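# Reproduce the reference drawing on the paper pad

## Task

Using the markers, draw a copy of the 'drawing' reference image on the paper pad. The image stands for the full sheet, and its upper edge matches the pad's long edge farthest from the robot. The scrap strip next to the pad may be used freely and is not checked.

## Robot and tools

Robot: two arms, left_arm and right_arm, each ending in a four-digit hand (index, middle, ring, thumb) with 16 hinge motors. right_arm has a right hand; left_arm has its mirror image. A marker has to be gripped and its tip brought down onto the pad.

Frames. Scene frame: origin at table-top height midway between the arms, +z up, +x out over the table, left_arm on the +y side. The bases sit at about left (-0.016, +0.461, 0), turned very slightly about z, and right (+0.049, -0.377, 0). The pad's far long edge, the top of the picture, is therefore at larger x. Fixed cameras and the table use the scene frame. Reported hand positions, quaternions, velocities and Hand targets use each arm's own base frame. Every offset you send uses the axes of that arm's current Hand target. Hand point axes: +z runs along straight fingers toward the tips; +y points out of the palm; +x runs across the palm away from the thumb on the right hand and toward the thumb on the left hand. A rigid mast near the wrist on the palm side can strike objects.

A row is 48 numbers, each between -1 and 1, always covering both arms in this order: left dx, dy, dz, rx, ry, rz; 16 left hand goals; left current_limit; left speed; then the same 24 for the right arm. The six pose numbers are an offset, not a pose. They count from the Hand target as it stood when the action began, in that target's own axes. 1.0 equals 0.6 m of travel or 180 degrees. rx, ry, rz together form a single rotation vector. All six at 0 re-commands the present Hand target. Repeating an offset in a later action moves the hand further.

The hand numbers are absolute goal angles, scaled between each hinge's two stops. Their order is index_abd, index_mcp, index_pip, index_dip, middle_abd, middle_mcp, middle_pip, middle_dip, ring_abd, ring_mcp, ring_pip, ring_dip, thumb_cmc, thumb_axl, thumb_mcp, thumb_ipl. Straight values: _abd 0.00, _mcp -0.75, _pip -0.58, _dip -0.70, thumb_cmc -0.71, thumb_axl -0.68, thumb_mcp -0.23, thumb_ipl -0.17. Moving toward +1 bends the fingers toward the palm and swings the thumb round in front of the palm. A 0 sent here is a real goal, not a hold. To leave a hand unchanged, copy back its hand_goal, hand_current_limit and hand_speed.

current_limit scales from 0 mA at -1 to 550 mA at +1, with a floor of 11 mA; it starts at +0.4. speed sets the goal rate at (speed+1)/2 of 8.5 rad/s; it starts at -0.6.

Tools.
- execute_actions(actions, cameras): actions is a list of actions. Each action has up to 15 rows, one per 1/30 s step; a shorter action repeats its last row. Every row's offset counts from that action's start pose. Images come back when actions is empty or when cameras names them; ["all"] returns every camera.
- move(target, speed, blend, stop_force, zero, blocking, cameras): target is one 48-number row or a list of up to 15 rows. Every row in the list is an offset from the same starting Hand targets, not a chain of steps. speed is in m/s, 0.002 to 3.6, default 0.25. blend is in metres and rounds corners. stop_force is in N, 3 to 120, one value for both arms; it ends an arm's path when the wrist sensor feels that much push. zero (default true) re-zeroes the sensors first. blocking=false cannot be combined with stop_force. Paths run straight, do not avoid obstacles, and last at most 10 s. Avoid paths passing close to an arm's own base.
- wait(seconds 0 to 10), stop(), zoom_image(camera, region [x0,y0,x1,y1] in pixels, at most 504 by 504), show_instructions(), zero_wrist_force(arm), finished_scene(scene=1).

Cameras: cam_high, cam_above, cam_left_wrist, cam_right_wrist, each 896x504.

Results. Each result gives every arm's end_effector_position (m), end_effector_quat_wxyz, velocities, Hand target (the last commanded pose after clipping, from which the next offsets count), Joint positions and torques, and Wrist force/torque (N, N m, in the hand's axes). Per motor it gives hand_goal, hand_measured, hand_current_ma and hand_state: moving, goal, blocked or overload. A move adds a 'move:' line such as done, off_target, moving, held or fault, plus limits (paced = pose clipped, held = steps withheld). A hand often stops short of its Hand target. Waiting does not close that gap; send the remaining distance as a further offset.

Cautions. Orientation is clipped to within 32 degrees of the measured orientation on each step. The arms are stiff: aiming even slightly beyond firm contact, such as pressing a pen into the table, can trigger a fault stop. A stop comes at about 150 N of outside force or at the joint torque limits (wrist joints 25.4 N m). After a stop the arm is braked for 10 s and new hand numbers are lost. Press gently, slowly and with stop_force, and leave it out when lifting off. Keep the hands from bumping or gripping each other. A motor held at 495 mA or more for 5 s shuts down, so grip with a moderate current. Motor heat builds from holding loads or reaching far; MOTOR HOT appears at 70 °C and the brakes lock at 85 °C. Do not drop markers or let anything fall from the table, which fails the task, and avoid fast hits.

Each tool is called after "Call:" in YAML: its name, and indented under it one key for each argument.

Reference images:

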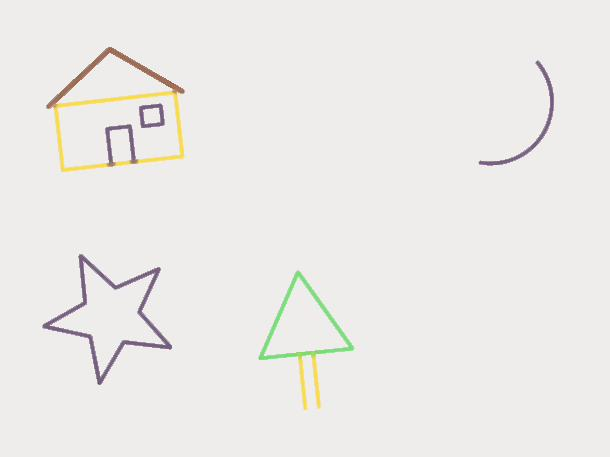

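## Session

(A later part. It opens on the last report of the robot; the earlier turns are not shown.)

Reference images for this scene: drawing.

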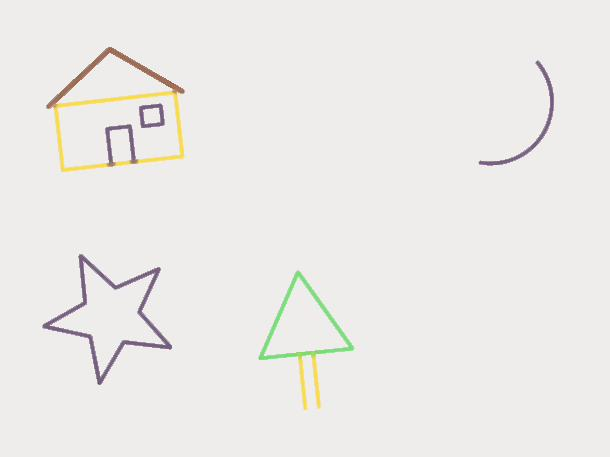

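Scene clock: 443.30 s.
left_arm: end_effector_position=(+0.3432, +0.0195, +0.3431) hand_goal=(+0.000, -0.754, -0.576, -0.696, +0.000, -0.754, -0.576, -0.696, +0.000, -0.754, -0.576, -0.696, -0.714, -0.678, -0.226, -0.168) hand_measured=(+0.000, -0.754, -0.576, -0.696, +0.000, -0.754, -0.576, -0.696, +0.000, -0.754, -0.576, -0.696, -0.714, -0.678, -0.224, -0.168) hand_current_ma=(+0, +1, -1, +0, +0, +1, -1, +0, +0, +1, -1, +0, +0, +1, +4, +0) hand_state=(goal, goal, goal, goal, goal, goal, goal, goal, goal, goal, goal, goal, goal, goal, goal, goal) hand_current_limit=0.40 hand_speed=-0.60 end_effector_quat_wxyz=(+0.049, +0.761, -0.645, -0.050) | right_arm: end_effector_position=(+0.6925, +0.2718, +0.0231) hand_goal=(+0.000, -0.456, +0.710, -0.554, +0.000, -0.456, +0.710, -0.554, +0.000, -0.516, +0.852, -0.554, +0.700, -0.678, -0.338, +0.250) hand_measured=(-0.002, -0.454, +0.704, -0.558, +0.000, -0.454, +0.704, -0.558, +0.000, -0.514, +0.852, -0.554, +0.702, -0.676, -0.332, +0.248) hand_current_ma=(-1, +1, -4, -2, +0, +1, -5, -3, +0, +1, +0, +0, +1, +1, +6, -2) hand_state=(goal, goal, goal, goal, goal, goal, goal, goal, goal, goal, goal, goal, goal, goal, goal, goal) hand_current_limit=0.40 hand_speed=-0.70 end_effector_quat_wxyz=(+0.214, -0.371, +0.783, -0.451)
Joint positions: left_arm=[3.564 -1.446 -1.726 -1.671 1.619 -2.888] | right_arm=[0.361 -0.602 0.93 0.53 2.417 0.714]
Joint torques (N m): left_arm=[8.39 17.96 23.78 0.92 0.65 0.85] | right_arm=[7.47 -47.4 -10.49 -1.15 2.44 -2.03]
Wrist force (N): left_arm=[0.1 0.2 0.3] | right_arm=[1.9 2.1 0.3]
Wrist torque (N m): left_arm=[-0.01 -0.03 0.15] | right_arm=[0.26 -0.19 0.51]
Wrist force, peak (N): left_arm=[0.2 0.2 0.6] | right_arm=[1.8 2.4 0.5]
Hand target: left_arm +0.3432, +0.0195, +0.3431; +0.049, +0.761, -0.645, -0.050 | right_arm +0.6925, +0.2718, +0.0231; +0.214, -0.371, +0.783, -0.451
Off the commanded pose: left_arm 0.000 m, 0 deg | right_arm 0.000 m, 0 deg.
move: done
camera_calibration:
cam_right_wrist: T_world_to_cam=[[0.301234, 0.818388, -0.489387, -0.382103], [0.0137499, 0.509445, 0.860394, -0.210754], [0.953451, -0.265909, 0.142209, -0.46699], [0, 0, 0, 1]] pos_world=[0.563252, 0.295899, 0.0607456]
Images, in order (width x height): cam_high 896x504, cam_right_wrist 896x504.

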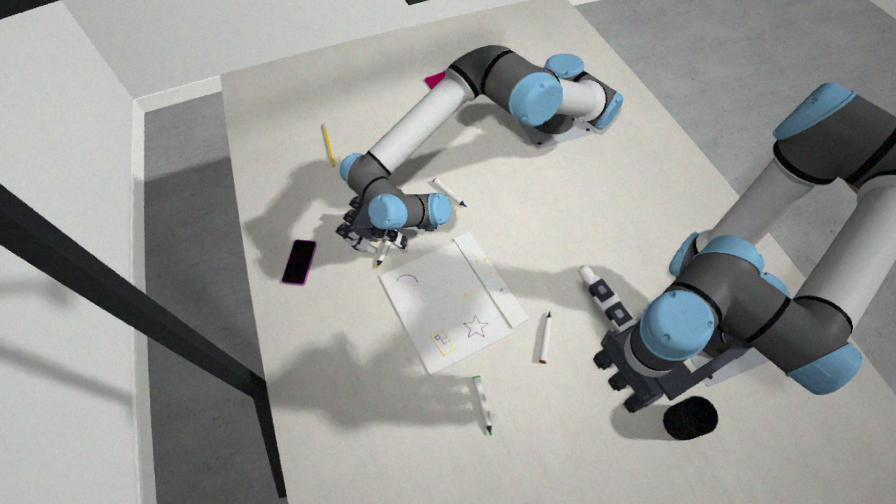

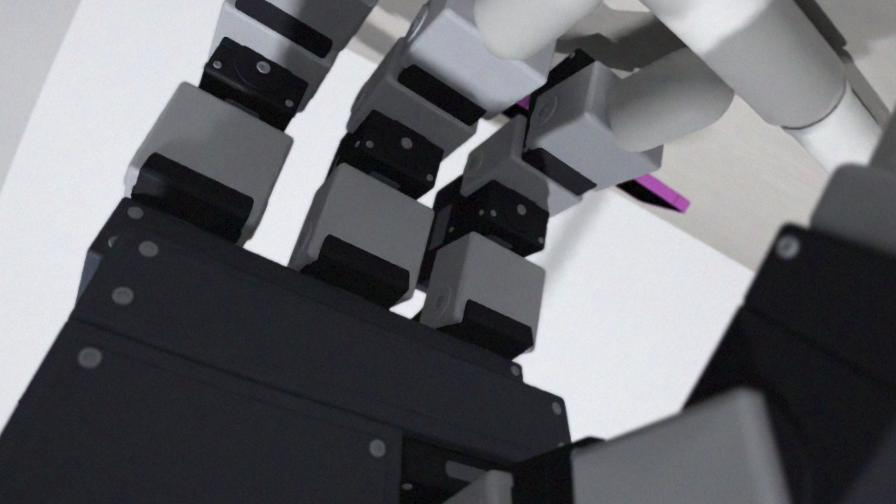

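Call:
move:
  target: [0,0,0,0,0,0,0,-0.754,-0.576,-0.696,0,-0.754,-0.576,-0.696,0,-0.754,-0.576,-0.696,-0.714,-0.678,-0.226,-0.168,0.4,-0.6,0,0.00833,-0.01443,0,0,0,0,-0.456,0.711,-0.554,0,-0.456,0.711,-0.554,0,-0.516,0.852,-0.554,0.70,-0.678,-0.338,0.25,0.4,-0.7]
  speed: 0.04
  cameras: ["cam_high","cam_right_wrist"]

Call:
zoom_image:
  camera: "cam_high"
  region: [320, 180, 440, 290]

Call:
zoom_image:
  camera: "cam_right_wrist"
  region: [392, 0, 896, 400]

Scene clock: 445.43 s.
left_arm: end_effector_position=(+0.3432, +0.0195, +0.3431) hand_goal=(+0.000, -0.754, -0.576, -0.696, +0.000, -0.754, -0.576, -0.696, +0.000, -0.754, -0.576, -0.696, -0.714, -0.678, -0.226, -0.168) hand_measured=(+0.000, -0.754, -0.576, -0.696, +0.000, -0.754, -0.576, -0.696, +0.000, -0.754, -0.576, -0.696, -0.714, -0.678, -0.224, -0.168) hand_current_ma=(+0, +1, -1, +0, +0, +1, -1, +0, +0, +1, -1, +0, +0, +1, +4, +0) hand_state=(goal, goal, goal, goal, goal, goal, goal, goal, goal, goal, goal, goal, goal, goal, goal, goal) hand_current_limit=0.40 hand_speed=-0.60 end_effector_quat_wxyz=(+0.049, +0.761, -0.645, -0.050) | right_arm: end_effector_position=(+0.6850, +0.2779, +0.0231) hand_goal=(+0.000, -0.456, +0.710, -0.554, +0.000, -0.456, +0.710, -0.554, +0.000, -0.516, +0.852, -0.554, +0.700, -0.678, -0.338, +0.250) hand_measured=(-0.002, -0.454, +0.704, -0.558, +0.000, -0.454, +0.704, -0.558, +0.000, -0.514, +0.852, -0.554, +0.702, -0.676, -0.332, +0.248) hand_current_ma=(-1, +1, -4, -2, +0, +1, -5, -3, +0, +1, +0, +0, +1, +1, +6, -2) hand_state=(goal, goal, goal, goal, goal, goal, goal, goal, goal, goal, goal, goal, goal, goal, goal, goal) hand_current_limit=0.40 hand_speed=-0.70 end_effector_quat_wxyz=(+0.214, -0.371, +0.783, -0.451)
Joint positions: left_arm=[3.564 -1.446 -1.726 -1.671 1.619 -2.888] | right_arm=[0.374 -0.608 0.943 0.534 2.426 0.729]
Joint torques (N m): left_arm=[7.83 17.81 24.52 1.02 0.71 1.05] | right_arm=[7.76 -67.99 -9.08 3.14 2.76 2.37]
Wrist force (N): left_arm=[0.0 0.2 0.3] | right_arm=[2.0 2.0 0.2]
Wrist torque (N m): left_arm=[-0.01 -0.01 0.14] | right_arm=[0.27 -0.19 0.33]
Wrist force, peak (N): left_arm=[-0.1 0.3 0.5] | right_arm=[2.0 2.2 0.1]
Hand target: left_arm +0.3432, +0.0195, +0.3431; +0.049, +0.761, -0.645, -0.050 | right_arm +0.6848, +0.2781, +0.0231; +0.214, -0.371, +0.783, -0.451
Off the commanded pose: left_arm 0.000 m, 0 deg | right_arm 0.000 m, 0 deg.
move: done
camera_calibration:
cam_right_wrist: T_world_to_cam=[[0.301156, 0.81841, -0.489398, -0.38488], [0.0137011, 0.509458, 0.860387, -0.213786], [0.953476, -0.265816, 0.142213, -0.458233], [0, 0, 0, 1]] pos_world=[0.555752, 0.302099, 0.0607456]
Images, in order (width x height): cam_high 896x504, cam_right_wrist 896x504.

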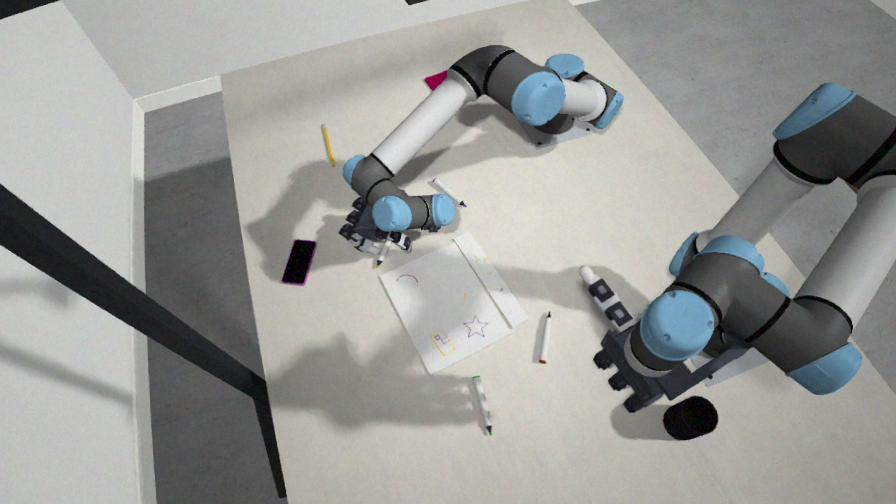

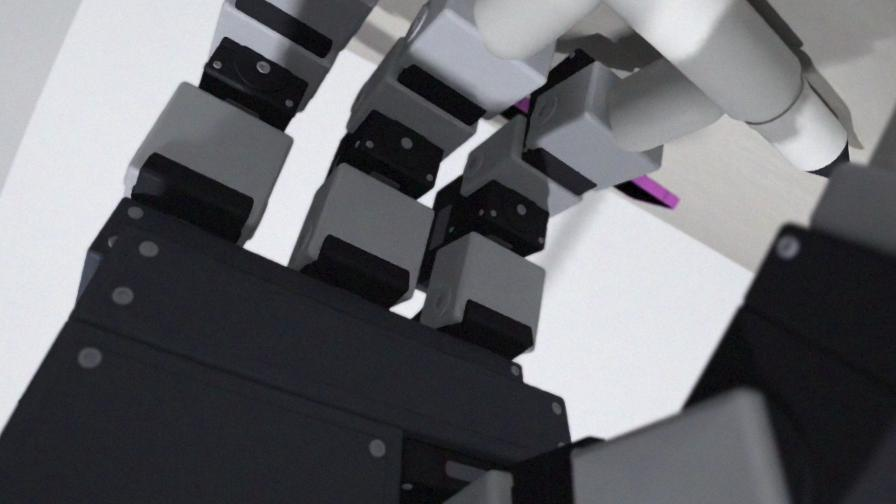

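Scaled by 4.200 from the camera's 896x504 image, which has a finer 1280x720 frame.

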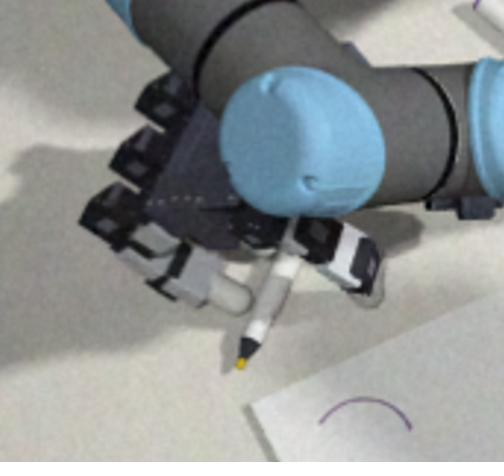

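Scaled by 1.000.

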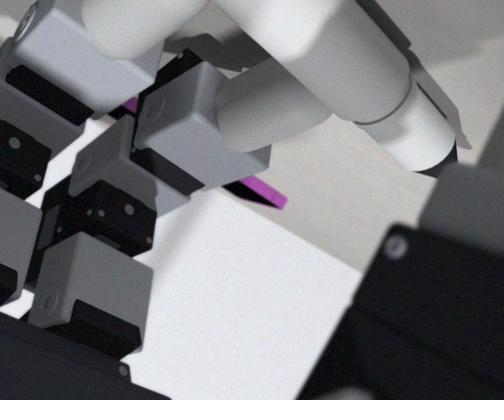

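Call:
move:
  target: [0,0,0,0,0,0,0,-0.754,-0.576,-0.696,0,-0.754,-0.576,-0.696,0,-0.754,-0.576,-0.696,-0.714,-0.678,-0.226,-0.168,0.4,-0.6,0,0.00208,-0.00361,0,0,0,0,-0.456,0.711,-0.554,0,-0.456,0.711,-0.554,0,-0.516,0.852,-0.554,0.70,-0.678,-0.12,0.22,0.4,-0.9]
  speed: 0.04

Call:
move:
  target: [0,0,0,0,0,0,0,-0.754,-0.576,-0.696,0,-0.754,-0.576,-0.696,0,-0.754,-0.576,-0.696,-0.714,-0.678,-0.226,-0.168,0.4,-0.6,0,0,0,0,0,0,0,-0.456,0.711,-0.554,0,-0.456,0.711,-0.554,0,-0.516,0.852,-0.554,0.70,-0.678,0.02,0.23,0.4,-0.92]
  speed: 0.04
  cameras: ["cam_high","cam_right_wrist"]

Call:
zoom_image:
  camera: "cam_high"
  region: [320, 180, 440, 290]

Scene clock: 447.03 s.
left_arm: end_effector_position=(+0.3432, +0.0195, +0.3431) hand_goal=(+0.000, -0.754, -0.576, -0.696, +0.000, -0.754, -0.576, -0.696, +0.000, -0.754, -0.576, -0.696, -0.714, -0.678, -0.226, -0.168) hand_measured=(+0.000, -0.754, -0.576, -0.696, +0.000, -0.754, -0.576, -0.696, +0.000, -0.754, -0.576, -0.696, -0.714, -0.678, -0.224, -0.168) hand_current_ma=(+0, +1, -1, +0, +0, +1, -1, +0, +0, +1, -1, +0, +0, +1, +4, +0) hand_state=(goal, goal, goal, goal, goal, goal, goal, goal, goal, goal, goal, goal, goal, goal, goal, goal) hand_current_limit=0.40 hand_speed=-0.60 end_effector_quat_wxyz=(+0.049, +0.761, -0.645, -0.050) | right_arm: end_effector_position=(+0.6828, +0.2797, +0.0231) hand_goal=(+0.000, -0.456, +0.710, -0.554, +0.000, -0.456, +0.710, -0.554, +0.000, -0.516, +0.852, -0.554, +0.700, -0.678, -0.120, +0.220) hand_measured=(-0.002, -0.454, +0.704, -0.558, +0.000, -0.454, +0.704, -0.558, +0.000, -0.514, +0.852, -0.554, +0.702, -0.676, -0.122, +0.222) hand_current_ma=(-1, +1, -4, -2, +0, +1, -5, -3, +0, +1, +0, +0, +1, +1, -1, +1) hand_state=(goal, goal, goal, goal, goal, goal, goal, goal, goal, goal, goal, goal, goal, goal, goal, goal) hand_current_limit=0.40 hand_speed=-0.90 end_effector_quat_wxyz=(+0.214, -0.371, +0.783, -0.451)
Joint positions: left_arm=[3.564 -1.446 -1.726 -1.671 1.619 -2.888] | right_arm=[0.378 -0.609 0.947 0.535 2.428 0.733]
Joint torques (N m): left_arm=[8.28 17.48 24.2 0.82 0.74 0.74] | right_arm=[8.83 -67.93 -10.28 2.9 3.05 2.19]
Wrist force (N): left_arm=[0.0 0.1 0.3] | right_arm=[2.1 1.7 0.2]
Wrist torque (N m): left_arm=[-0.02 0.00 0.14] | right_arm=[0.22 -0.20 0.34]
Wrist force, peak (N): left_arm=[0.0 0.1 0.7] | right_arm=[2.0 2.3 0.1]
Hand target: left_arm +0.3432, +0.0195, +0.3431; +0.049, +0.761, -0.645, -0.050 | right_arm +0.6828, +0.2797, +0.0231; +0.214, -0.371, +0.783, -0.451
Off the commanded pose: left_arm 0.000 m, 0 deg | right_arm 0.000 m, 0 deg.
move: done

Scene clock: 447.80 s.
left_arm: end_effector_position=(+0.3432, +0.0195, +0.3431) hand_goal=(+0.000, -0.754, -0.576, -0.696, +0.000, -0.754, -0.576, -0.696, +0.000, -0.754, -0.576, -0.696, -0.714, -0.678, -0.226, -0.168) hand_measured=(+0.000, -0.754, -0.576, -0.696, +0.000, -0.754, -0.576, -0.696, +0.000, -0.754, -0.576, -0.696, -0.714, -0.678, -0.224, -0.168) hand_current_ma=(+0, +1, -1, +0, +0, +1, -1, +0, +0, +1, -1, +0, +0, +1, +4, +0) hand_state=(goal, goal, goal, goal, goal, goal, goal, goal, goal, goal, goal, goal, goal, goal, goal, goal) hand_current_limit=0.40 hand_speed=-0.60 end_effector_quat_wxyz=(+0.049, +0.761, -0.645, -0.050) | right_arm: end_effector_position=(+0.6828, +0.2797, +0.0231) hand_goal=(+0.000, -0.456, +0.710, -0.554, +0.000, -0.456, +0.710, -0.554, +0.000, -0.516, +0.852, -0.554, +0.700, -0.678, +0.020, +0.230) hand_measured=(-0.002, -0.456, +0.704, -0.558, +0.000, -0.456, +0.704, -0.558, +0.000, -0.514, +0.852, -0.554, +0.702, -0.676, -0.006, +0.226) hand_current_ma=(-1, +0, -4, -2, +0, +0, -5, -3, +0, +1, +0, +0, +0, +1, -61, -5) hand_state=(goal, goal, goal, goal, goal, goal, goal, goal, goal, goal, goal, goal, goal, goal, blocked, goal) hand_current_limit=0.40 hand_speed=-0.92 end_effector_quat_wxyz=(+0.214, -0.371, +0.783, -0.451)
Joint positions: left_arm=[3.564 -1.446 -1.726 -1.671 1.619 -2.888] | right_arm=[0.378 -0.609 0.947 0.535 2.428 0.734]
Joint torques (N m): left_arm=[8.38 16.91 23.66 1.11 0.68 0.89] | right_arm=[8.99 -68.34 -10.21 2.84 3.06 2.23]
Wrist force (N): left_arm=[0.1 0.3 0.4] | right_arm=[2.0 1.2 -0.1]
Wrist torque (N m): left_arm=[0.00 -0.02 0.14] | right_arm=[0.17 -0.18 0.32]
Wrist force, peak (N): left_arm=[0.0 0.3 0.4] | right_arm=[2.2 2.0 0.2]
Hand target: left_arm +0.3432, +0.0195, +0.3431; +0.049, +0.761, -0.645, -0.050 | right_arm +0.6828, +0.2797, +0.0231; +0.214, -0.371, +0.783, -0.451
Off the commanded pose: left_arm 0.000 m, 0 deg | right_arm 0.000 m, 0 deg.
move: done
camera_calibration:
cam_right_wrist: T_world_to_cam=[[0.301234, 0.818388, -0.489387, -0.385728], [0.0137499, 0.509445, 0.860394, -0.214696], [0.953451, -0.265909, 0.142209, -0.455614], [0, 0, 0, 1]] pos_world=[0.553552, 0.303899, 0.0607456]
Images, in order (width x height): cam_high 896x504, cam_right_wrist 896x504.

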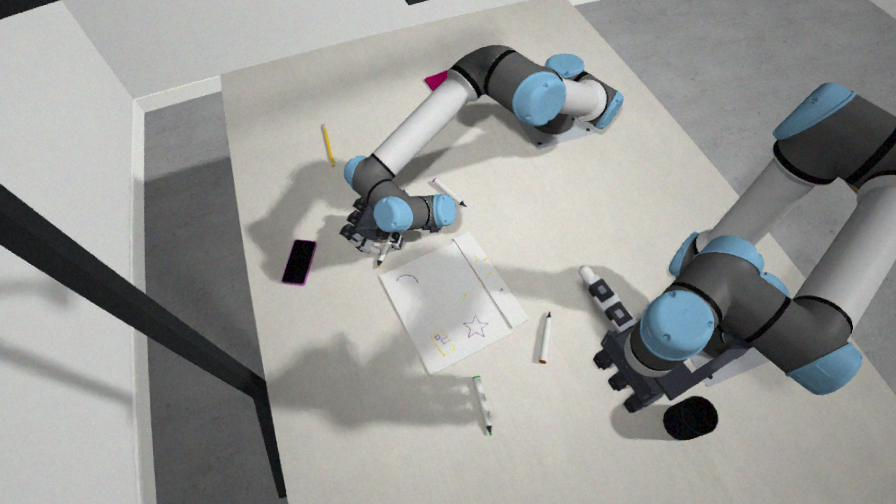

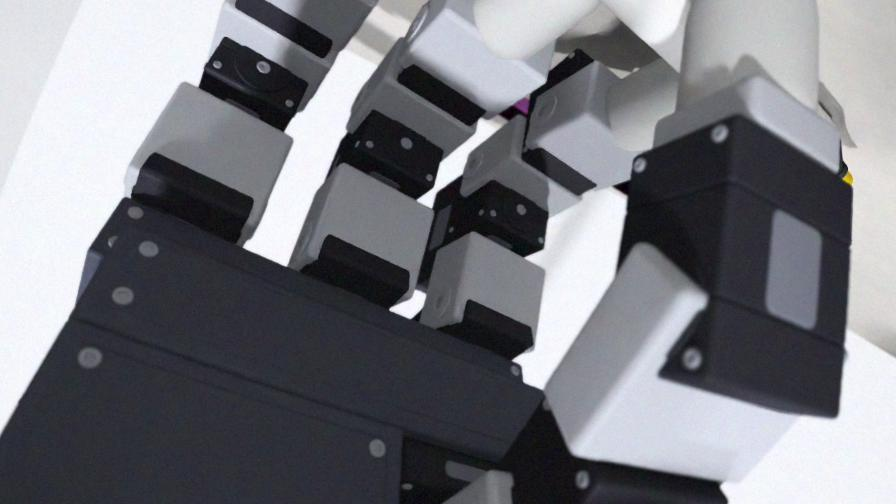

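Scaled by 4.200 from the camera's 896x504 image, which has a finer 1280x720 frame.

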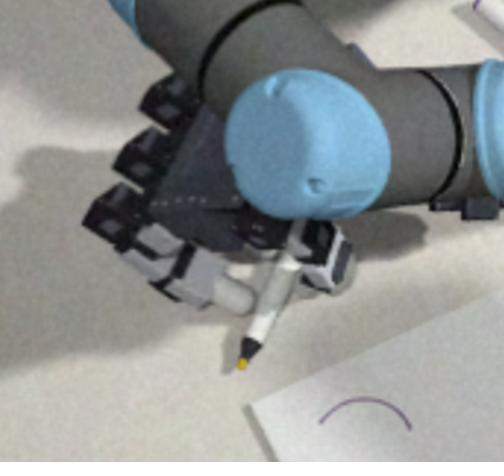

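Call:
move:
  target: [0,0,0,0,0,0,0,-0.754,-0.576,-0.696,0,-0.754,-0.576,-0.696,0,-0.754,-0.576,-0.696,-0.714,-0.678,-0.226,-0.168,0.4,-0.6,0,0,0,0,0,0,0,-0.456,0.711,-0.554,0,-0.456,0.711,-0.554,0,-0.516,0.852,-0.554,0.70,-0.678,0.16,0.22,0.74,-0.92]
  speed: 0.04
  cameras: ["cam_high"]

Call:
zoom_image:
  camera: "cam_high"
  region: [320, 180, 440, 290]

Scene clock: 448.73 s.
left_arm: end_effector_position=(+0.3432, +0.0195, +0.3431) hand_goal=(+0.000, -0.754, -0.576, -0.696, +0.000, -0.754, -0.576, -0.696, +0.000, -0.754, -0.576, -0.696, -0.714, -0.678, -0.226, -0.168) hand_measured=(+0.000, -0.754, -0.576, -0.696, +0.000, -0.754, -0.576, -0.696, +0.000, -0.754, -0.576, -0.696, -0.714, -0.678, -0.224, -0.168) hand_current_ma=(+0, +1, -1, +0, +0, +1, -1, +0, +0, +1, -1, +0, +0, +1, +4, +0) hand_state=(goal, goal, goal, goal, goal, goal, goal, goal, goal, goal, goal, goal, goal, goal, goal, goal) hand_current_limit=0.40 hand_speed=-0.60 end_effector_quat_wxyz=(+0.049, +0.761, -0.645, -0.050) | right_arm: end_effector_position=(+0.6828, +0.2797, +0.0231) hand_goal=(+0.000, -0.456, +0.710, -0.554, +0.000, -0.456, +0.710, -0.554, +0.000, -0.516, +0.852, -0.554, +0.700, -0.678, +0.160, +0.220) hand_measured=(-0.002, -0.470, +0.704, -0.556, +0.000, -0.470, +0.704, -0.558, +0.000, -0.514, +0.852, -0.554, +0.702, -0.676, +0.024, +0.206) hand_current_ma=(-1, -19, -4, -1, +0, -17, -5, -2, +0, +1, +0, +0, +1, +1, -478, -26) hand_state=(goal, goal, goal, goal, goal, goal, goal, goal, goal, goal, goal, goal, goal, goal, blocked, goal) hand_current_limit=0.74 hand_speed=-0.92 end_effector_quat_wxyz=(+0.214, -0.371, +0.783, -0.451)
Joint positions: left_arm=[3.564 -1.446 -1.726 -1.671 1.619 -2.888] | right_arm=[0.378 -0.609 0.947 0.535 2.428 0.734]
Joint torques (N m): left_arm=[7.83 17.72 23.92 1.01 0.7 0.79] | right_arm=[6.27 -62.01 -9.89 2.54 2.12 2.23]
Wrist force (N): left_arm=[0.0 0.0 0.2] | right_arm=[2.4 -3.5 -4.9]
Wrist torque (N m): left_arm=[-0.02 -0.02 0.14] | right_arm=[-0.06 -0.19 0.31]
Wrist force, peak (N): left_arm=[-0.1 0.3 0.5] | right_arm=[2.2 -3.8 -4.8]
Hand target: left_arm +0.3432, +0.0195, +0.3431; +0.049, +0.761, -0.645, -0.050 | right_arm +0.6828, +0.2797, +0.0231; +0.214, -0.371, +0.783, -0.451
Off the commanded pose: left_arm 0.000 m, 0 deg | right_arm 0.000 m, 0 deg.
move: done
Images, in order (width x height): cam_high 896x504.

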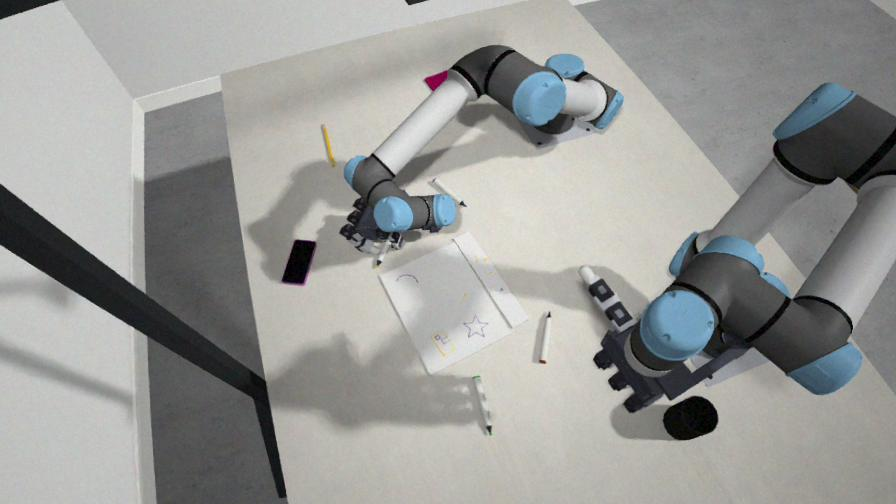

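Scaled by 4.200 from the camera's 896x504 image, which has a finer 1280x720 frame.

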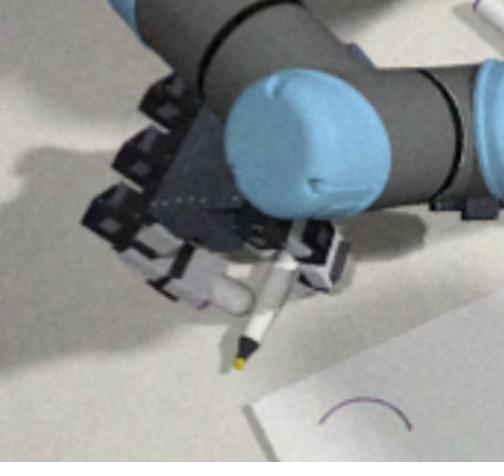

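Call:
move:
  target: [0,0,0,0,0,0,0,-0.754,-0.576,-0.696,0,-0.754,-0.576,-0.696,0,-0.754,-0.576,-0.696,-0.714,-0.678,-0.226,-0.168,0.4,-0.6,0,-0.00289,-0.00167,0,0,0,0,-0.456,0.711,-0.554,0,-0.456,0.711,-0.554,0,-0.516,0.852,-0.554,0.70,-0.678,0.16,0.22,0.74,-0.92]
  speed: 0.04
  cameras: ["cam_high"]

Call:
zoom_image:
  camera: "cam_high"
  region: [320, 180, 440, 290]

Scene clock: 451.87 s.
left_arm: end_effector_position=(+0.3432, +0.0195, +0.3431) hand_goal=(+0.000, -0.754, -0.576, -0.696, +0.000, -0.754, -0.576, -0.696, +0.000, -0.754, -0.576, -0.696, -0.714, -0.678, -0.226, -0.168) hand_measured=(+0.000, -0.754, -0.576, -0.696, +0.000, -0.754, -0.576, -0.696, +0.000, -0.754, -0.576, -0.696, -0.714, -0.678, -0.224, -0.168) hand_current_ma=(+0, +1, -1, +0, +0, +1, -1, +0, +0, +1, -1, +0, +0, +1, +4, +0) hand_state=(goal, goal, goal, goal, goal, goal, goal, goal, goal, goal, goal, goal, goal, goal, goal, goal) hand_current_limit=0.40 hand_speed=-0.60 end_effector_quat_wxyz=(+0.049, +0.761, -0.645, -0.050) | right_arm: end_effector_position=(+0.6828, +0.2797, +0.0250) hand_goal=(+0.000, -0.456, +0.710, -0.554, +0.000, -0.456, +0.710, -0.554, +0.000, -0.516, +0.852, -0.554, +0.700, -0.678, +0.160, +0.220) hand_measured=(-0.002, -0.484, +0.692, -0.562, +0.000, -0.480, +0.690, -0.564, +0.000, -0.514, +0.852, -0.554, +0.702, -0.676, +0.048, +0.194) hand_current_ma=(-1, -51, -23, -6, +0, -39, -29, -9, +0, +1, +0, +0, +1, +1, -476, -63) hand_state=(goal, blocked, goal, goal, goal, blocked, blocked, goal, goal, goal, goal, goal, goal, goal, blocked, blocked) hand_current_limit=0.74 hand_speed=-0.92 end_effector_quat_wxyz=(+0.214, -0.371, +0.783, -0.451)
Joint positions: left_arm=[3.564 -1.446 -1.726 -1.671 1.619 -2.888] | right_arm=[0.378 -0.611 0.945 0.539 2.428 0.734]
Joint torques (N m): left_arm=[8.09 17.58 24.51 0.92 0.89 1.04] | right_arm=[-3.79 -67.91 -26.24 3.21 0.56 0.96]
Wrist force (N): left_arm=[-0.1 -0.1 0.1] | right_arm=[1.9 2.1 -0.2]
Wrist torque (N m): left_arm=[-0.04 -0.01 0.14] | right_arm=[0.28 -0.17 0.33]
Wrist force, peak (N): left_arm=[-0.1 0.5 0.4] | right_arm=[2.4 -3.9 -5.0]
Hand target: left_arm +0.3432, +0.0195, +0.3431; +0.049, +0.761, -0.645, -0.050 | right_arm +0.6828, +0.2797, +0.0251; +0.214, -0.371, +0.783, -0.451
Off the commanded pose: left_arm 0.000 m, 0 deg | right_arm 0.000 m, 0 deg.
move: done
Images, in order (width x height): cam_high 896x504.

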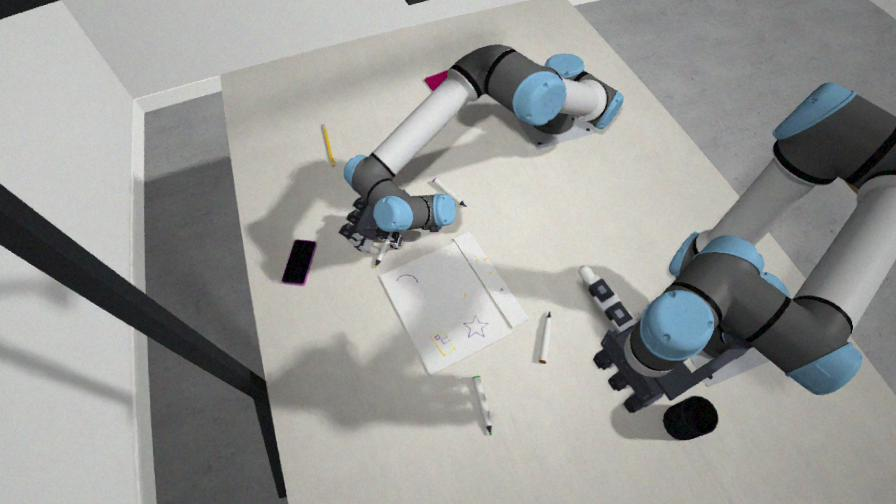

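Scaled by 4.200 from the camera's 896x504 image, which has a finer 1280x720 frame.

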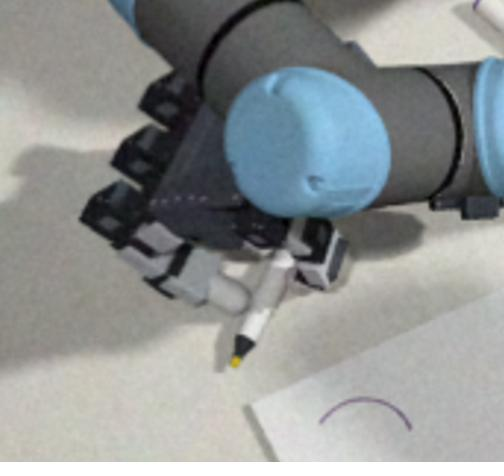

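Call:
move:
  target: [0,0,0,0,0,0,0,-0.754,-0.576,-0.696,0,-0.754,-0.576,-0.696,0,-0.754,-0.576,-0.696,-0.714,-0.678,-0.226,-0.168,0.4,-0.6,0,-0.00433,-0.0025,0,0,0,0,-0.456,0.711,-0.554,0,-0.456,0.711,-0.554,0,-0.516,0.852,-0.554,0.70,-0.678,0.16,0.22,0.74,-0.92]
  speed: 0.04

Call:
move:
  target: [0,0,0,0,0,0,0,-0.754,-0.576,-0.696,0,-0.754,-0.576,-0.696,0,-0.754,-0.576,-0.696,-0.714,-0.678,-0.226,-0.168,0.4,-0.6,0,0,0,0,0,0,0,-0.406,0.741,-0.554,0,-0.406,0.741,-0.554,0,-0.516,0.852,-0.554,0.70,-0.678,0.20,0.24,0.74,-0.92]
  speed: 0.04
  cameras: ["cam_high","cam_right_wrist"]

Call:
zoom_image:
  camera: "cam_high"
  region: [320, 180, 440, 290]

Scene clock: 453.07 s.
left_arm: end_effector_position=(+0.3432, +0.0195, +0.3431) hand_goal=(+0.000, -0.754, -0.576, -0.696, +0.000, -0.754, -0.576, -0.696, +0.000, -0.754, -0.576, -0.696, -0.714, -0.678, -0.226, -0.168) hand_measured=(+0.000, -0.754, -0.576, -0.696, +0.000, -0.754, -0.576, -0.696, +0.000, -0.754, -0.576, -0.696, -0.714, -0.678, -0.224, -0.168) hand_current_ma=(+0, +1, -1, +0, +0, +1, -1, +0, +0, +1, -1, +0, +0, +1, +4, +0) hand_state=(goal, goal, goal, goal, goal, goal, goal, goal, goal, goal, goal, goal, goal, goal, goal, goal) hand_current_limit=0.40 hand_speed=-0.60 end_effector_quat_wxyz=(+0.049, +0.761, -0.645, -0.050) | right_arm: end_effector_position=(+0.6828, +0.2797, +0.0279) hand_goal=(+0.000, -0.456, +0.710, -0.554, +0.000, -0.456, +0.710, -0.554, +0.000, -0.516, +0.852, -0.554, +0.700, -0.678, +0.160, +0.220) hand_measured=(-0.002, -0.486, +0.690, -0.562, +0.000, -0.480, +0.688, -0.564, +0.000, -0.514, +0.852, -0.554, +0.702, -0.676, +0.050, +0.194) hand_current_ma=(-1, -56, -27, -8, +0, -40, -32, -11, +0, +1, +0, +0, +1, +1, -470, -63) hand_state=(goal, blocked, goal, goal, goal, blocked, blocked, goal, goal, goal, goal, goal, goal, goal, blocked, blocked) hand_current_limit=0.74 hand_speed=-0.92 end_effector_quat_wxyz=(+0.214, -0.371, +0.783, -0.451)
Joint positions: left_arm=[3.564 -1.446 -1.726 -1.671 1.619 -2.888] | right_arm=[0.378 -0.614 0.943 0.544 2.428 0.734]
Joint torques (N m): left_arm=[6.81 16.99 23.97 1.21 0.98 0.77] | right_arm=[-7.42 -66.17 -25.59 2.66 -0.67 -0.66]
Wrist force (N): left_arm=[0.1 0.2 0.1] | right_arm=[1.9 2.1 0.1]
Wrist torque (N m): left_arm=[0.00 -0.03 0.15] | right_arm=[0.25 -0.17 0.33]
Wrist force, peak (N): left_arm=[0.1 0.1 0.6] | right_arm=[2.2 2.3 0.4]
Hand target: left_arm +0.3432, +0.0195, +0.3431; +0.049, +0.761, -0.645, -0.050 | right_arm +0.6828, +0.2797, +0.0281; +0.214, -0.371, +0.783, -0.451
Off the commanded pose: left_arm 0.000 m, 0 deg | right_arm 0.000 m, 0 deg.
move: done

Scene clock: 453.57 s.
left_arm: end_effector_position=(+0.3432, +0.0195, +0.3431) hand_goal=(+0.000, -0.754, -0.576, -0.696, +0.000, -0.754, -0.576, -0.696, +0.000, -0.754, -0.576, -0.696, -0.714, -0.678, -0.226, -0.168) hand_measured=(+0.000, -0.754, -0.576, -0.696, +0.000, -0.754, -0.576, -0.696, +0.000, -0.754, -0.576, -0.696, -0.714, -0.678, -0.224, -0.168) hand_current_ma=(+0, +1, -1, +0, +0, +1, -1, +0, +0, +1, -1, +0, +0, +1, +4, +0) hand_state=(goal, goal, goal, goal, goal, goal, goal, goal, goal, goal, goal, goal, goal, goal, goal, goal) hand_current_limit=0.40 hand_speed=-0.60 end_effector_quat_wxyz=(+0.049, +0.761, -0.645, -0.050) | right_arm: end_effector_position=(+0.6828, +0.2797, +0.0281) hand_goal=(+0.000, -0.406, +0.740, -0.554, +0.000, -0.406, +0.740, -0.554, +0.000, -0.516, +0.852, -0.554, +0.700, -0.678, +0.200, +0.240) hand_measured=(-0.002, -0.484, +0.692, -0.564, +0.000, -0.478, +0.688, -0.568, +0.000, -0.514, +0.852, -0.554, +0.702, -0.676, +0.050, +0.194) hand_current_ma=(-1, -218, -99, -11, +0, -188, -110, -15, +0, +1, +0, +0, +1, +1, -479, -143) hand_state=(goal, blocked, blocked, goal, goal, blocked, blocked, goal, goal, goal, goal, goal, goal, goal, blocked, blocked) hand_current_limit=0.74 hand_speed=-0.92 end_effector_quat_wxyz=(+0.214, -0.371, +0.783, -0.451)
Joint positions: left_arm=[3.564 -1.446 -1.726 -1.671 1.619 -2.888] | right_arm=[0.378 -0.614 0.943 0.544 2.428 0.734]
Joint torques (N m): left_arm=[6.67 18.34 23.37 1.02 0.92 0.92] | right_arm=[-7.62 -66.67 -25.12 3.16 -0.6 -1.09]
Wrist force (N): left_arm=[0.2 0.0 0.3] | right_arm=[1.7 2.0 0.3]
Wrist torque (N m): left_arm=[-0.04 -0.03 0.16] | right_arm=[0.23 -0.15 0.31]
Wrist force, peak (N): left_arm=[0.0 0.2 0.6] | right_arm=[2.1 2.2 0.3]
Hand target: left_arm +0.3432, +0.0195, +0.3431; +0.049, +0.761, -0.645, -0.050 | right_arm +0.6828, +0.2797, +0.0281; +0.214, -0.371, +0.783, -0.451
Off the commanded pose: left_arm 0.000 m, 0 deg | right_arm 0.000 m, 0 deg.
move: done
camera_calibration:
cam_right_wrist: T_world_to_cam=[[0.301235, 0.81843, -0.489316, -0.383299], [0.0137265, 0.509377, 0.860434, -0.218968], [0.953451, -0.26591, 0.142208, -0.456325], [0, 0, 0, 1]] pos_world=[0.553552, 0.303899, 0.0657457]
Images, in order (width x height): cam_high 896x504, cam_right_wrist 896x504.

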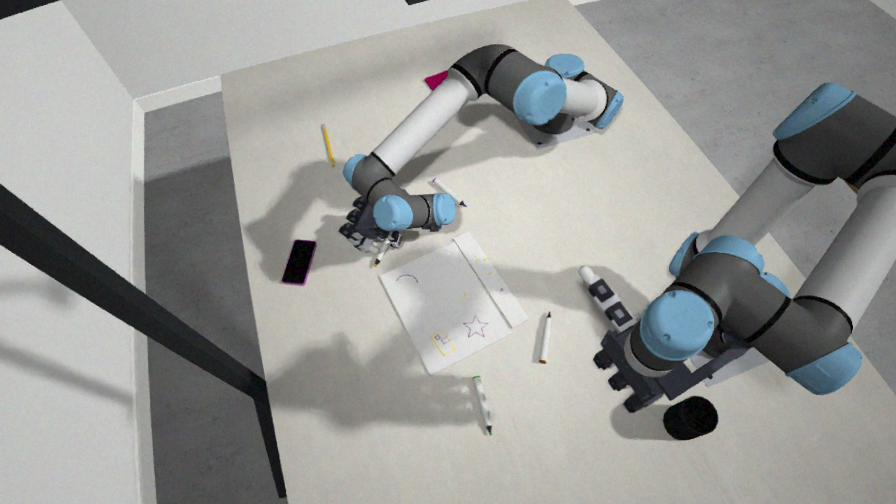

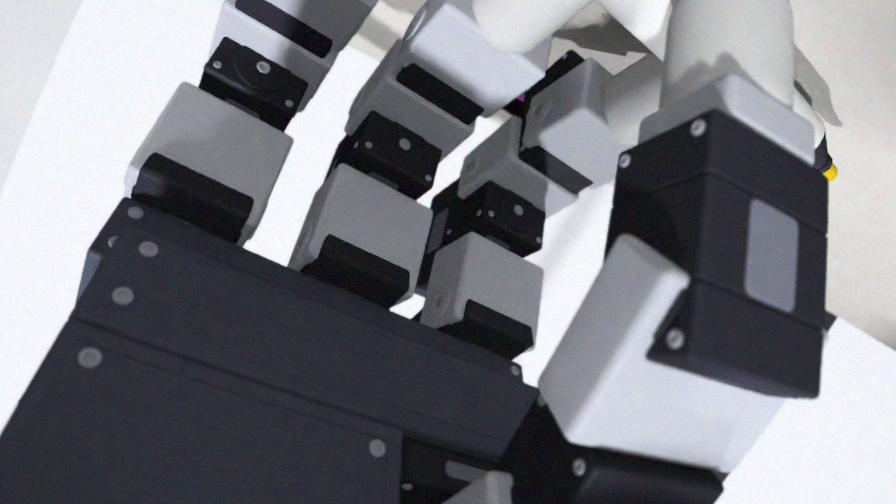

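Scaled by 4.200 from the camera's 896x504 image, which has a finer 1280x720 frame.

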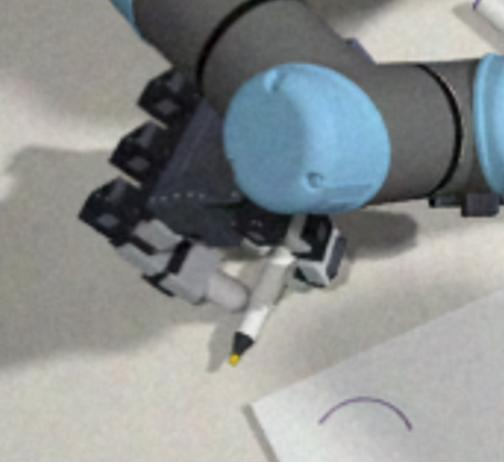

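Call:
move:
  target:
    - [0,0,0,0,0,0,0,-0.754,-0.576,-0.696,0,-0.754,-0.576,-0.696,0,-0.754,-0.576,-0.696,-0.714,-0.678,-0.226,-0.168,0.4,-0.6,0,-0.0866,-0.05,0,0,0,0,-0.406,0.741,-0.554,0,-0.406,0.741,-0.554,0,-0.516,0.852,-0.554,0.70,-0.678,0.20,0.24,0.74,-0.92]
    - [0,0,0,0,0,0,0,-0.754,-0.576,-0.696,0,-0.754,-0.576,-0.696,0,-0.754,-0.576,-0.696,-0.714,-0.678,-0.226,-0.168,0.4,-0.6,0.2309,-0.1746,-0.3373,0,-0.3089,-0.1783,0,-0.406,0.741,-0.554,0,-0.406,0.741,-0.554,0,-0.516,0.852,-0.554,0.70,-0.678,0.20,0.24,0.74,-0.92]
    - [0,0,0,0,0,0,0,-0.754,-0.576,-0.696,0,-0.754,-0.576,-0.696,0,-0.754,-0.576,-0.696,-0.714,-0.678,-0.226,-0.168,0.4,-0.6,-0.0135,0.0077,-0.5863,0.5166,-0.3572,-0.5273,0,-0.406,0.741,-0.554,0,-0.406,0.741,-0.554,0,-0.516,0.852,-0.554,0.70,-0.678,0.20,0.24,0.74,-0.92]
    - [0,0,0,0,0,0,0,-0.754,-0.576,-0.696,0,-0.754,-0.576,-0.696,0,-0.754,-0.576,-0.696,-0.714,-0.678,-0.226,-0.168,0.4,-0.6,-0.1262,0.2320,-0.6748,0.5166,-0.3572,-0.5273,0,-0.406,0.741,-0.554,0,-0.406,0.741,-0.554,0,-0.516,0.852,-0.554,0.70,-0.678,0.20,0.24,0.74,-0.92]
  speed: 0.35
  blend: 0.04
  cameras: ["cam_above","cam_high"]

Scene clock: 461.30 s.
left_arm: end_effector_position=(+0.3432, +0.0195, +0.3431) hand_goal=(+0.000, -0.754, -0.576, -0.696, +0.000, -0.754, -0.576, -0.696, +0.000, -0.754, -0.576, -0.696, -0.714, -0.678, -0.226, -0.168) hand_measured=(+0.000, -0.754, -0.576, -0.696, +0.000, -0.754, -0.576, -0.696, +0.000, -0.754, -0.576, -0.696, -0.714, -0.678, -0.224, -0.168) hand_current_ma=(+0, +1, -1, +0, +0, +1, -1, +0, +0, +1, -1, +0, +0, +1, +4, +0) hand_state=(goal, goal, goal, goal, goal, goal, goal, goal, goal, goal, goal, goal, goal, goal, goal, goal) hand_current_limit=0.40 hand_speed=-0.60 end_effector_quat_wxyz=(+0.049, +0.761, -0.645, -0.050) | right_arm: end_effector_position=(+0.4055, +0.6040, +0.1108) hand_goal=(+0.000, -0.406, +0.740, -0.554, +0.000, -0.406, +0.740, -0.554, +0.000, -0.516, +0.852, -0.554, +0.700, -0.678, +0.200, +0.240) hand_measured=(-0.002, -0.484, +0.692, -0.564, +0.000, -0.476, +0.688, -0.568, +0.000, -0.514, +0.852, -0.554, +0.702, -0.676, +0.050, +0.194) hand_current_ma=(-1, -218, -99, -11, +0, -187, -110, -15, +0, +1, +0, +0, +0, +1, -479, -143) hand_state=(goal, blocked, blocked, goal, goal, blocked, blocked, goal, goal, goal, goal, goal, goal, goal, blocked, blocked) hand_current_limit=0.74 hand_speed=-0.92 end_effector_quat_wxyz=(-0.333, +0.646, +0.373, +0.576) end_effector_velocity=(+0.000, +0.002, +0.001) end_effector_angular_velocity=(+0.001, -0.002, +0.000)
Joint positions: left_arm=[3.564 -1.446 -1.726 -1.671 1.619 -2.888] | right_arm=[0.849 -1.047 1.814 -0.65 1.373 -1.593]
Joint velocities: left_arm=[within noise] | right_arm=[0.002 0.003 -0.006 0.001 0.002 -0.001]
Joint torques (N m): left_arm=[8.35 18.19 22.98 1.05 0.69 0.74] | right_arm=[6.44 -30.2 -24.22 -0.42 1.83 1.83]
Wrist force (N): left_arm=[0.0 0.2 0.1] | right_arm=[0.0 1.2 -0.5]
Wrist torque (N m): left_arm=[0.01 -0.01 0.14] | right_arm=[0.20 0.07 0.11]
Wrist force, peak (N): left_arm=[-0.1 0.4 0.6] | right_arm=[2.0 3.7 1.1]
Hand target: left_arm +0.3432, +0.0195, +0.3431; +0.049, +0.761, -0.645, -0.050 | right_arm +0.4055, +0.6042, +0.1107; -0.333, +0.646, +0.373, +0.576
Off the commanded pose: left_arm 0.000 m, 0 deg | right_arm 0.000 m, 0 deg.
move: done; blend cut to 0.03 m at target 1
Images, in order (width x height): cam_high 896x504, cam_above 896x504.

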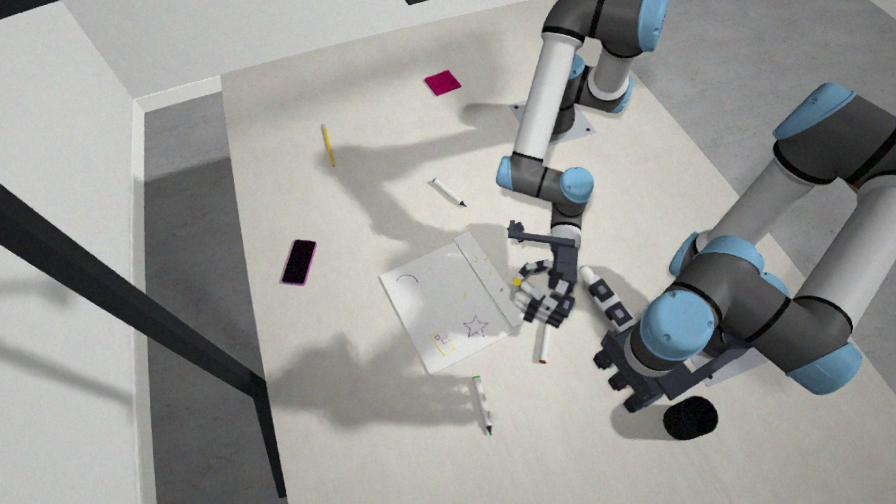

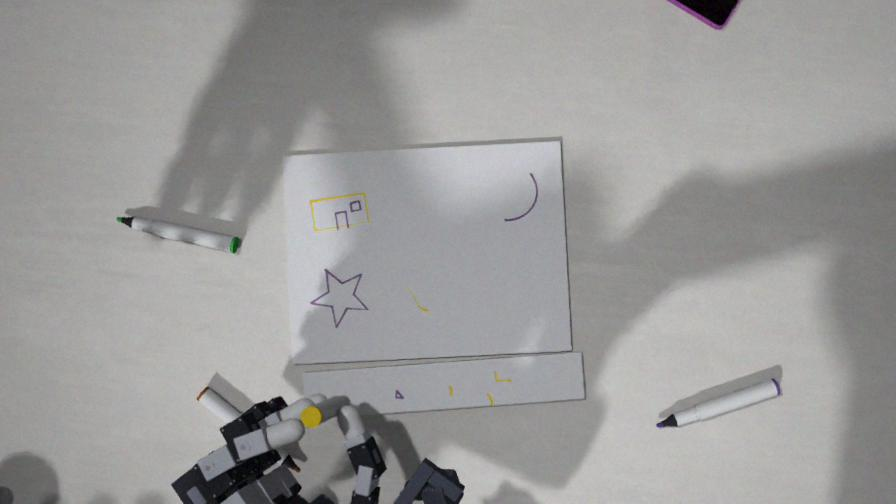

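Call:
move:
  target: [0,0,0,0,0,0,0,-0.754,-0.576,-0.696,0,-0.754,-0.576,-0.696,0,-0.754,-0.576,-0.696,-0.714,-0.678,-0.226,-0.168,0.4,-0.6,-0.04256,0,0.00485,0,0,0,0,-0.406,0.741,-0.554,0,-0.406,0.741,-0.554,0,-0.516,0.852,-0.554,0.70,-0.678,0.20,0.24,0.74,-0.92]
  speed: 0.15

Call:
move:
  target: [0,0,0,0,0,0,0,-0.754,-0.576,-0.696,0,-0.754,-0.576,-0.696,0,-0.754,-0.576,-0.696,-0.714,-0.678,-0.226,-0.168,0.4,-0.6,-0.0414,0,0.00472,0,0,0,0,-0.406,0.741,-0.554,0,-0.406,0.741,-0.554,0,-0.516,0.852,-0.554,0.70,-0.678,0.20,0.24,0.74,-0.92]
  speed: 0.01
  stop_force: 3
  cameras: ["cam_above"]

Scene clock: 463.37 s.
left_arm: end_effector_position=(+0.3432, +0.0195, +0.3431) hand_goal=(+0.000, -0.754, -0.576, -0.696, +0.000, -0.754, -0.576, -0.696, +0.000, -0.754, -0.576, -0.696, -0.714, -0.678, -0.226, -0.168) hand_measured=(+0.000, -0.754, -0.576, -0.696, +0.000, -0.754, -0.576, -0.696, +0.000, -0.754, -0.576, -0.696, -0.714, -0.678, -0.224, -0.168) hand_current_ma=(+0, +1, -1, +0, +0, +1, -1, +0, +0, +1, -1, +0, +0, +1, +4, +0) hand_state=(goal, goal, goal, goal, goal, goal, goal, goal, goal, goal, goal, goal, goal, goal, goal, goal) hand_current_limit=0.40 hand_speed=-0.60 end_effector_quat_wxyz=(+0.049, +0.761, -0.645, -0.050) | right_arm: end_effector_position=(+0.4055, +0.6041, +0.0852) hand_goal=(+0.000, -0.406, +0.740, -0.554, +0.000, -0.406, +0.740, -0.554, +0.000, -0.516, +0.852, -0.554, +0.700, -0.678, +0.200, +0.240) hand_measured=(-0.002, -0.484, +0.692, -0.564, +0.000, -0.476, +0.688, -0.568, +0.000, -0.514, +0.852, -0.554, +0.702, -0.676, +0.050, +0.194) hand_current_ma=(-1, -218, -99, -11, +0, -187, -110, -15, +0, +1, +0, +0, +0, +1, -478, -143) hand_state=(goal, blocked, blocked, goal, goal, blocked, blocked, goal, goal, goal, goal, goal, goal, goal, blocked, blocked) hand_current_limit=0.74 hand_speed=-0.92 end_effector_quat_wxyz=(-0.333, +0.646, +0.373, +0.576)
Joint positions: left_arm=[3.564 -1.446 -1.726 -1.671 1.619 -2.888] | right_arm=[0.85 -1.003 1.826 -0.707 1.374 -1.593]
Joint torques (N m): left_arm=[6.63 17.65 24.12 0.92 0.67 0.83] | right_arm=[7.73 -29.84 -8.34 -4.09 1.94 1.62]
Wrist force (N): left_arm=[0.0 0.2 0.3] | right_arm=[0.0 0.7 -0.6]
Wrist torque (N m): left_arm=[-0.01 -0.01 0.14] | right_arm=[0.13 0.07 0.09]
Wrist force, peak (N): left_arm=[-0.2 0.4 0.5] | right_arm=[-0.3 1.4 -0.5]
Hand target: left_arm +0.3432, +0.0195, +0.3431; +0.049, +0.761, -0.645, -0.050 | right_arm +0.4055, +0.6041, +0.0850; -0.333, +0.646, +0.373, +0.576
Off the commanded pose: left_arm 0.000 m, 0 deg | right_arm 0.000 m, 0 deg.
move: done

Scene clock: 465.60 s.
left_arm: end_effector_position=(+0.3432, +0.0195, +0.3431) hand_goal=(+0.000, -0.754, -0.576, -0.696, +0.000, -0.754, -0.576, -0.696, +0.000, -0.754, -0.576, -0.696, -0.714, -0.678, -0.226, -0.168) hand_measured=(+0.000, -0.754, -0.576, -0.696, +0.000, -0.754, -0.576, -0.696, +0.000, -0.754, -0.576, -0.696, -0.714, -0.678, -0.224, -0.168) hand_current_ma=(+0, +1, -1, +0, +0, +1, -1, +0, +0, +1, -1, +0, +0, +1, +4, +0) hand_state=(goal, goal, goal, goal, goal, goal, goal, goal, goal, goal, goal, goal, goal, goal, goal, goal) hand_current_limit=0.40 hand_speed=-0.60 end_effector_quat_wxyz=(+0.049, +0.761, -0.645, -0.050) | right_arm: end_effector_position=(+0.4055, +0.6041, +0.0760) hand_goal=(+0.000, -0.406, +0.740, -0.554, +0.000, -0.406, +0.740, -0.554, +0.000, -0.516, +0.852, -0.554, +0.700, -0.678, +0.200, +0.240) hand_measured=(-0.002, -0.484, +0.692, -0.564, +0.000, -0.476, +0.688, -0.568, +0.000, -0.514, +0.852, -0.554, +0.702, -0.674, +0.050, +0.194) hand_current_ma=(-1, -218, -99, -11, +0, -187, -110, -15, +0, +1, +0, +0, +1, +4, -479, -143) hand_state=(goal, blocked, blocked, goal, goal, blocked, blocked, goal, goal, goal, goal, goal, goal, goal, blocked, blocked) hand_current_limit=0.74 hand_speed=-0.92 end_effector_quat_wxyz=(-0.333, +0.646, +0.373, +0.576)
Joint positions: left_arm=[3.564 -1.446 -1.726 -1.671 1.619 -2.888] | right_arm=[0.85 -0.986 1.83 -0.728 1.374 -1.593]
Joint torques (N m): left_arm=[7.38 16.92 22.52 1.04 0.81 1.08] | right_arm=[7.95 -51.94 -21.68 0.84 1.81 1.71]
Wrist force (N): left_arm=[-0.1 0.1 0.5] | right_arm=[2.3 1.1 -0.4]
Wrist torque (N m): left_arm=[-0.03 0.00 0.13] | right_arm=[0.19 0.05 0.06]
Wrist force, peak (N): left_arm=[-0.2 0.2 0.5] | right_arm=[3.8 1.3 -0.4]
Hand target: left_arm +0.3432, +0.0195, +0.3431; +0.049, +0.761, -0.645, -0.050 | right_arm +0.4055, +0.6041, +0.0760; -0.333, +0.646, +0.373, +0.576 (not the last commanded pose)
Off the commanded pose: left_arm 0.000 m, 0 deg | right_arm 0.016 m, 0 deg.
move: contact (right_arm)
Images, in order (width x height): cam_above 896x504.

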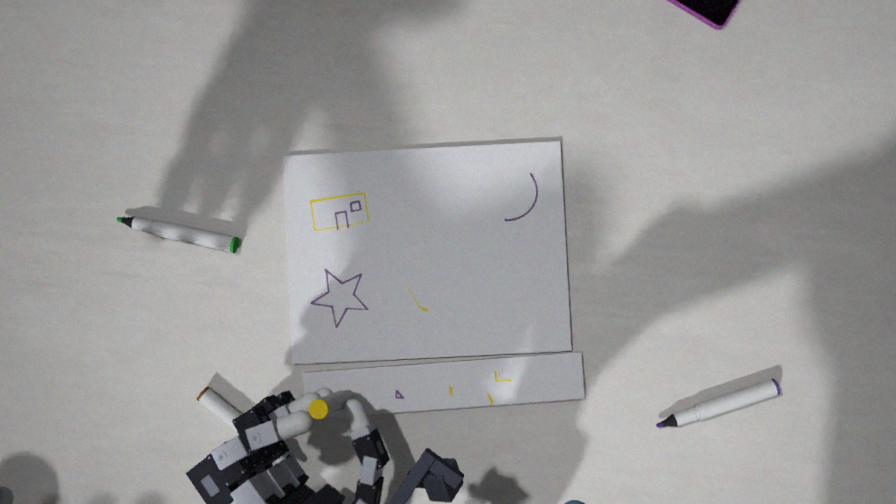

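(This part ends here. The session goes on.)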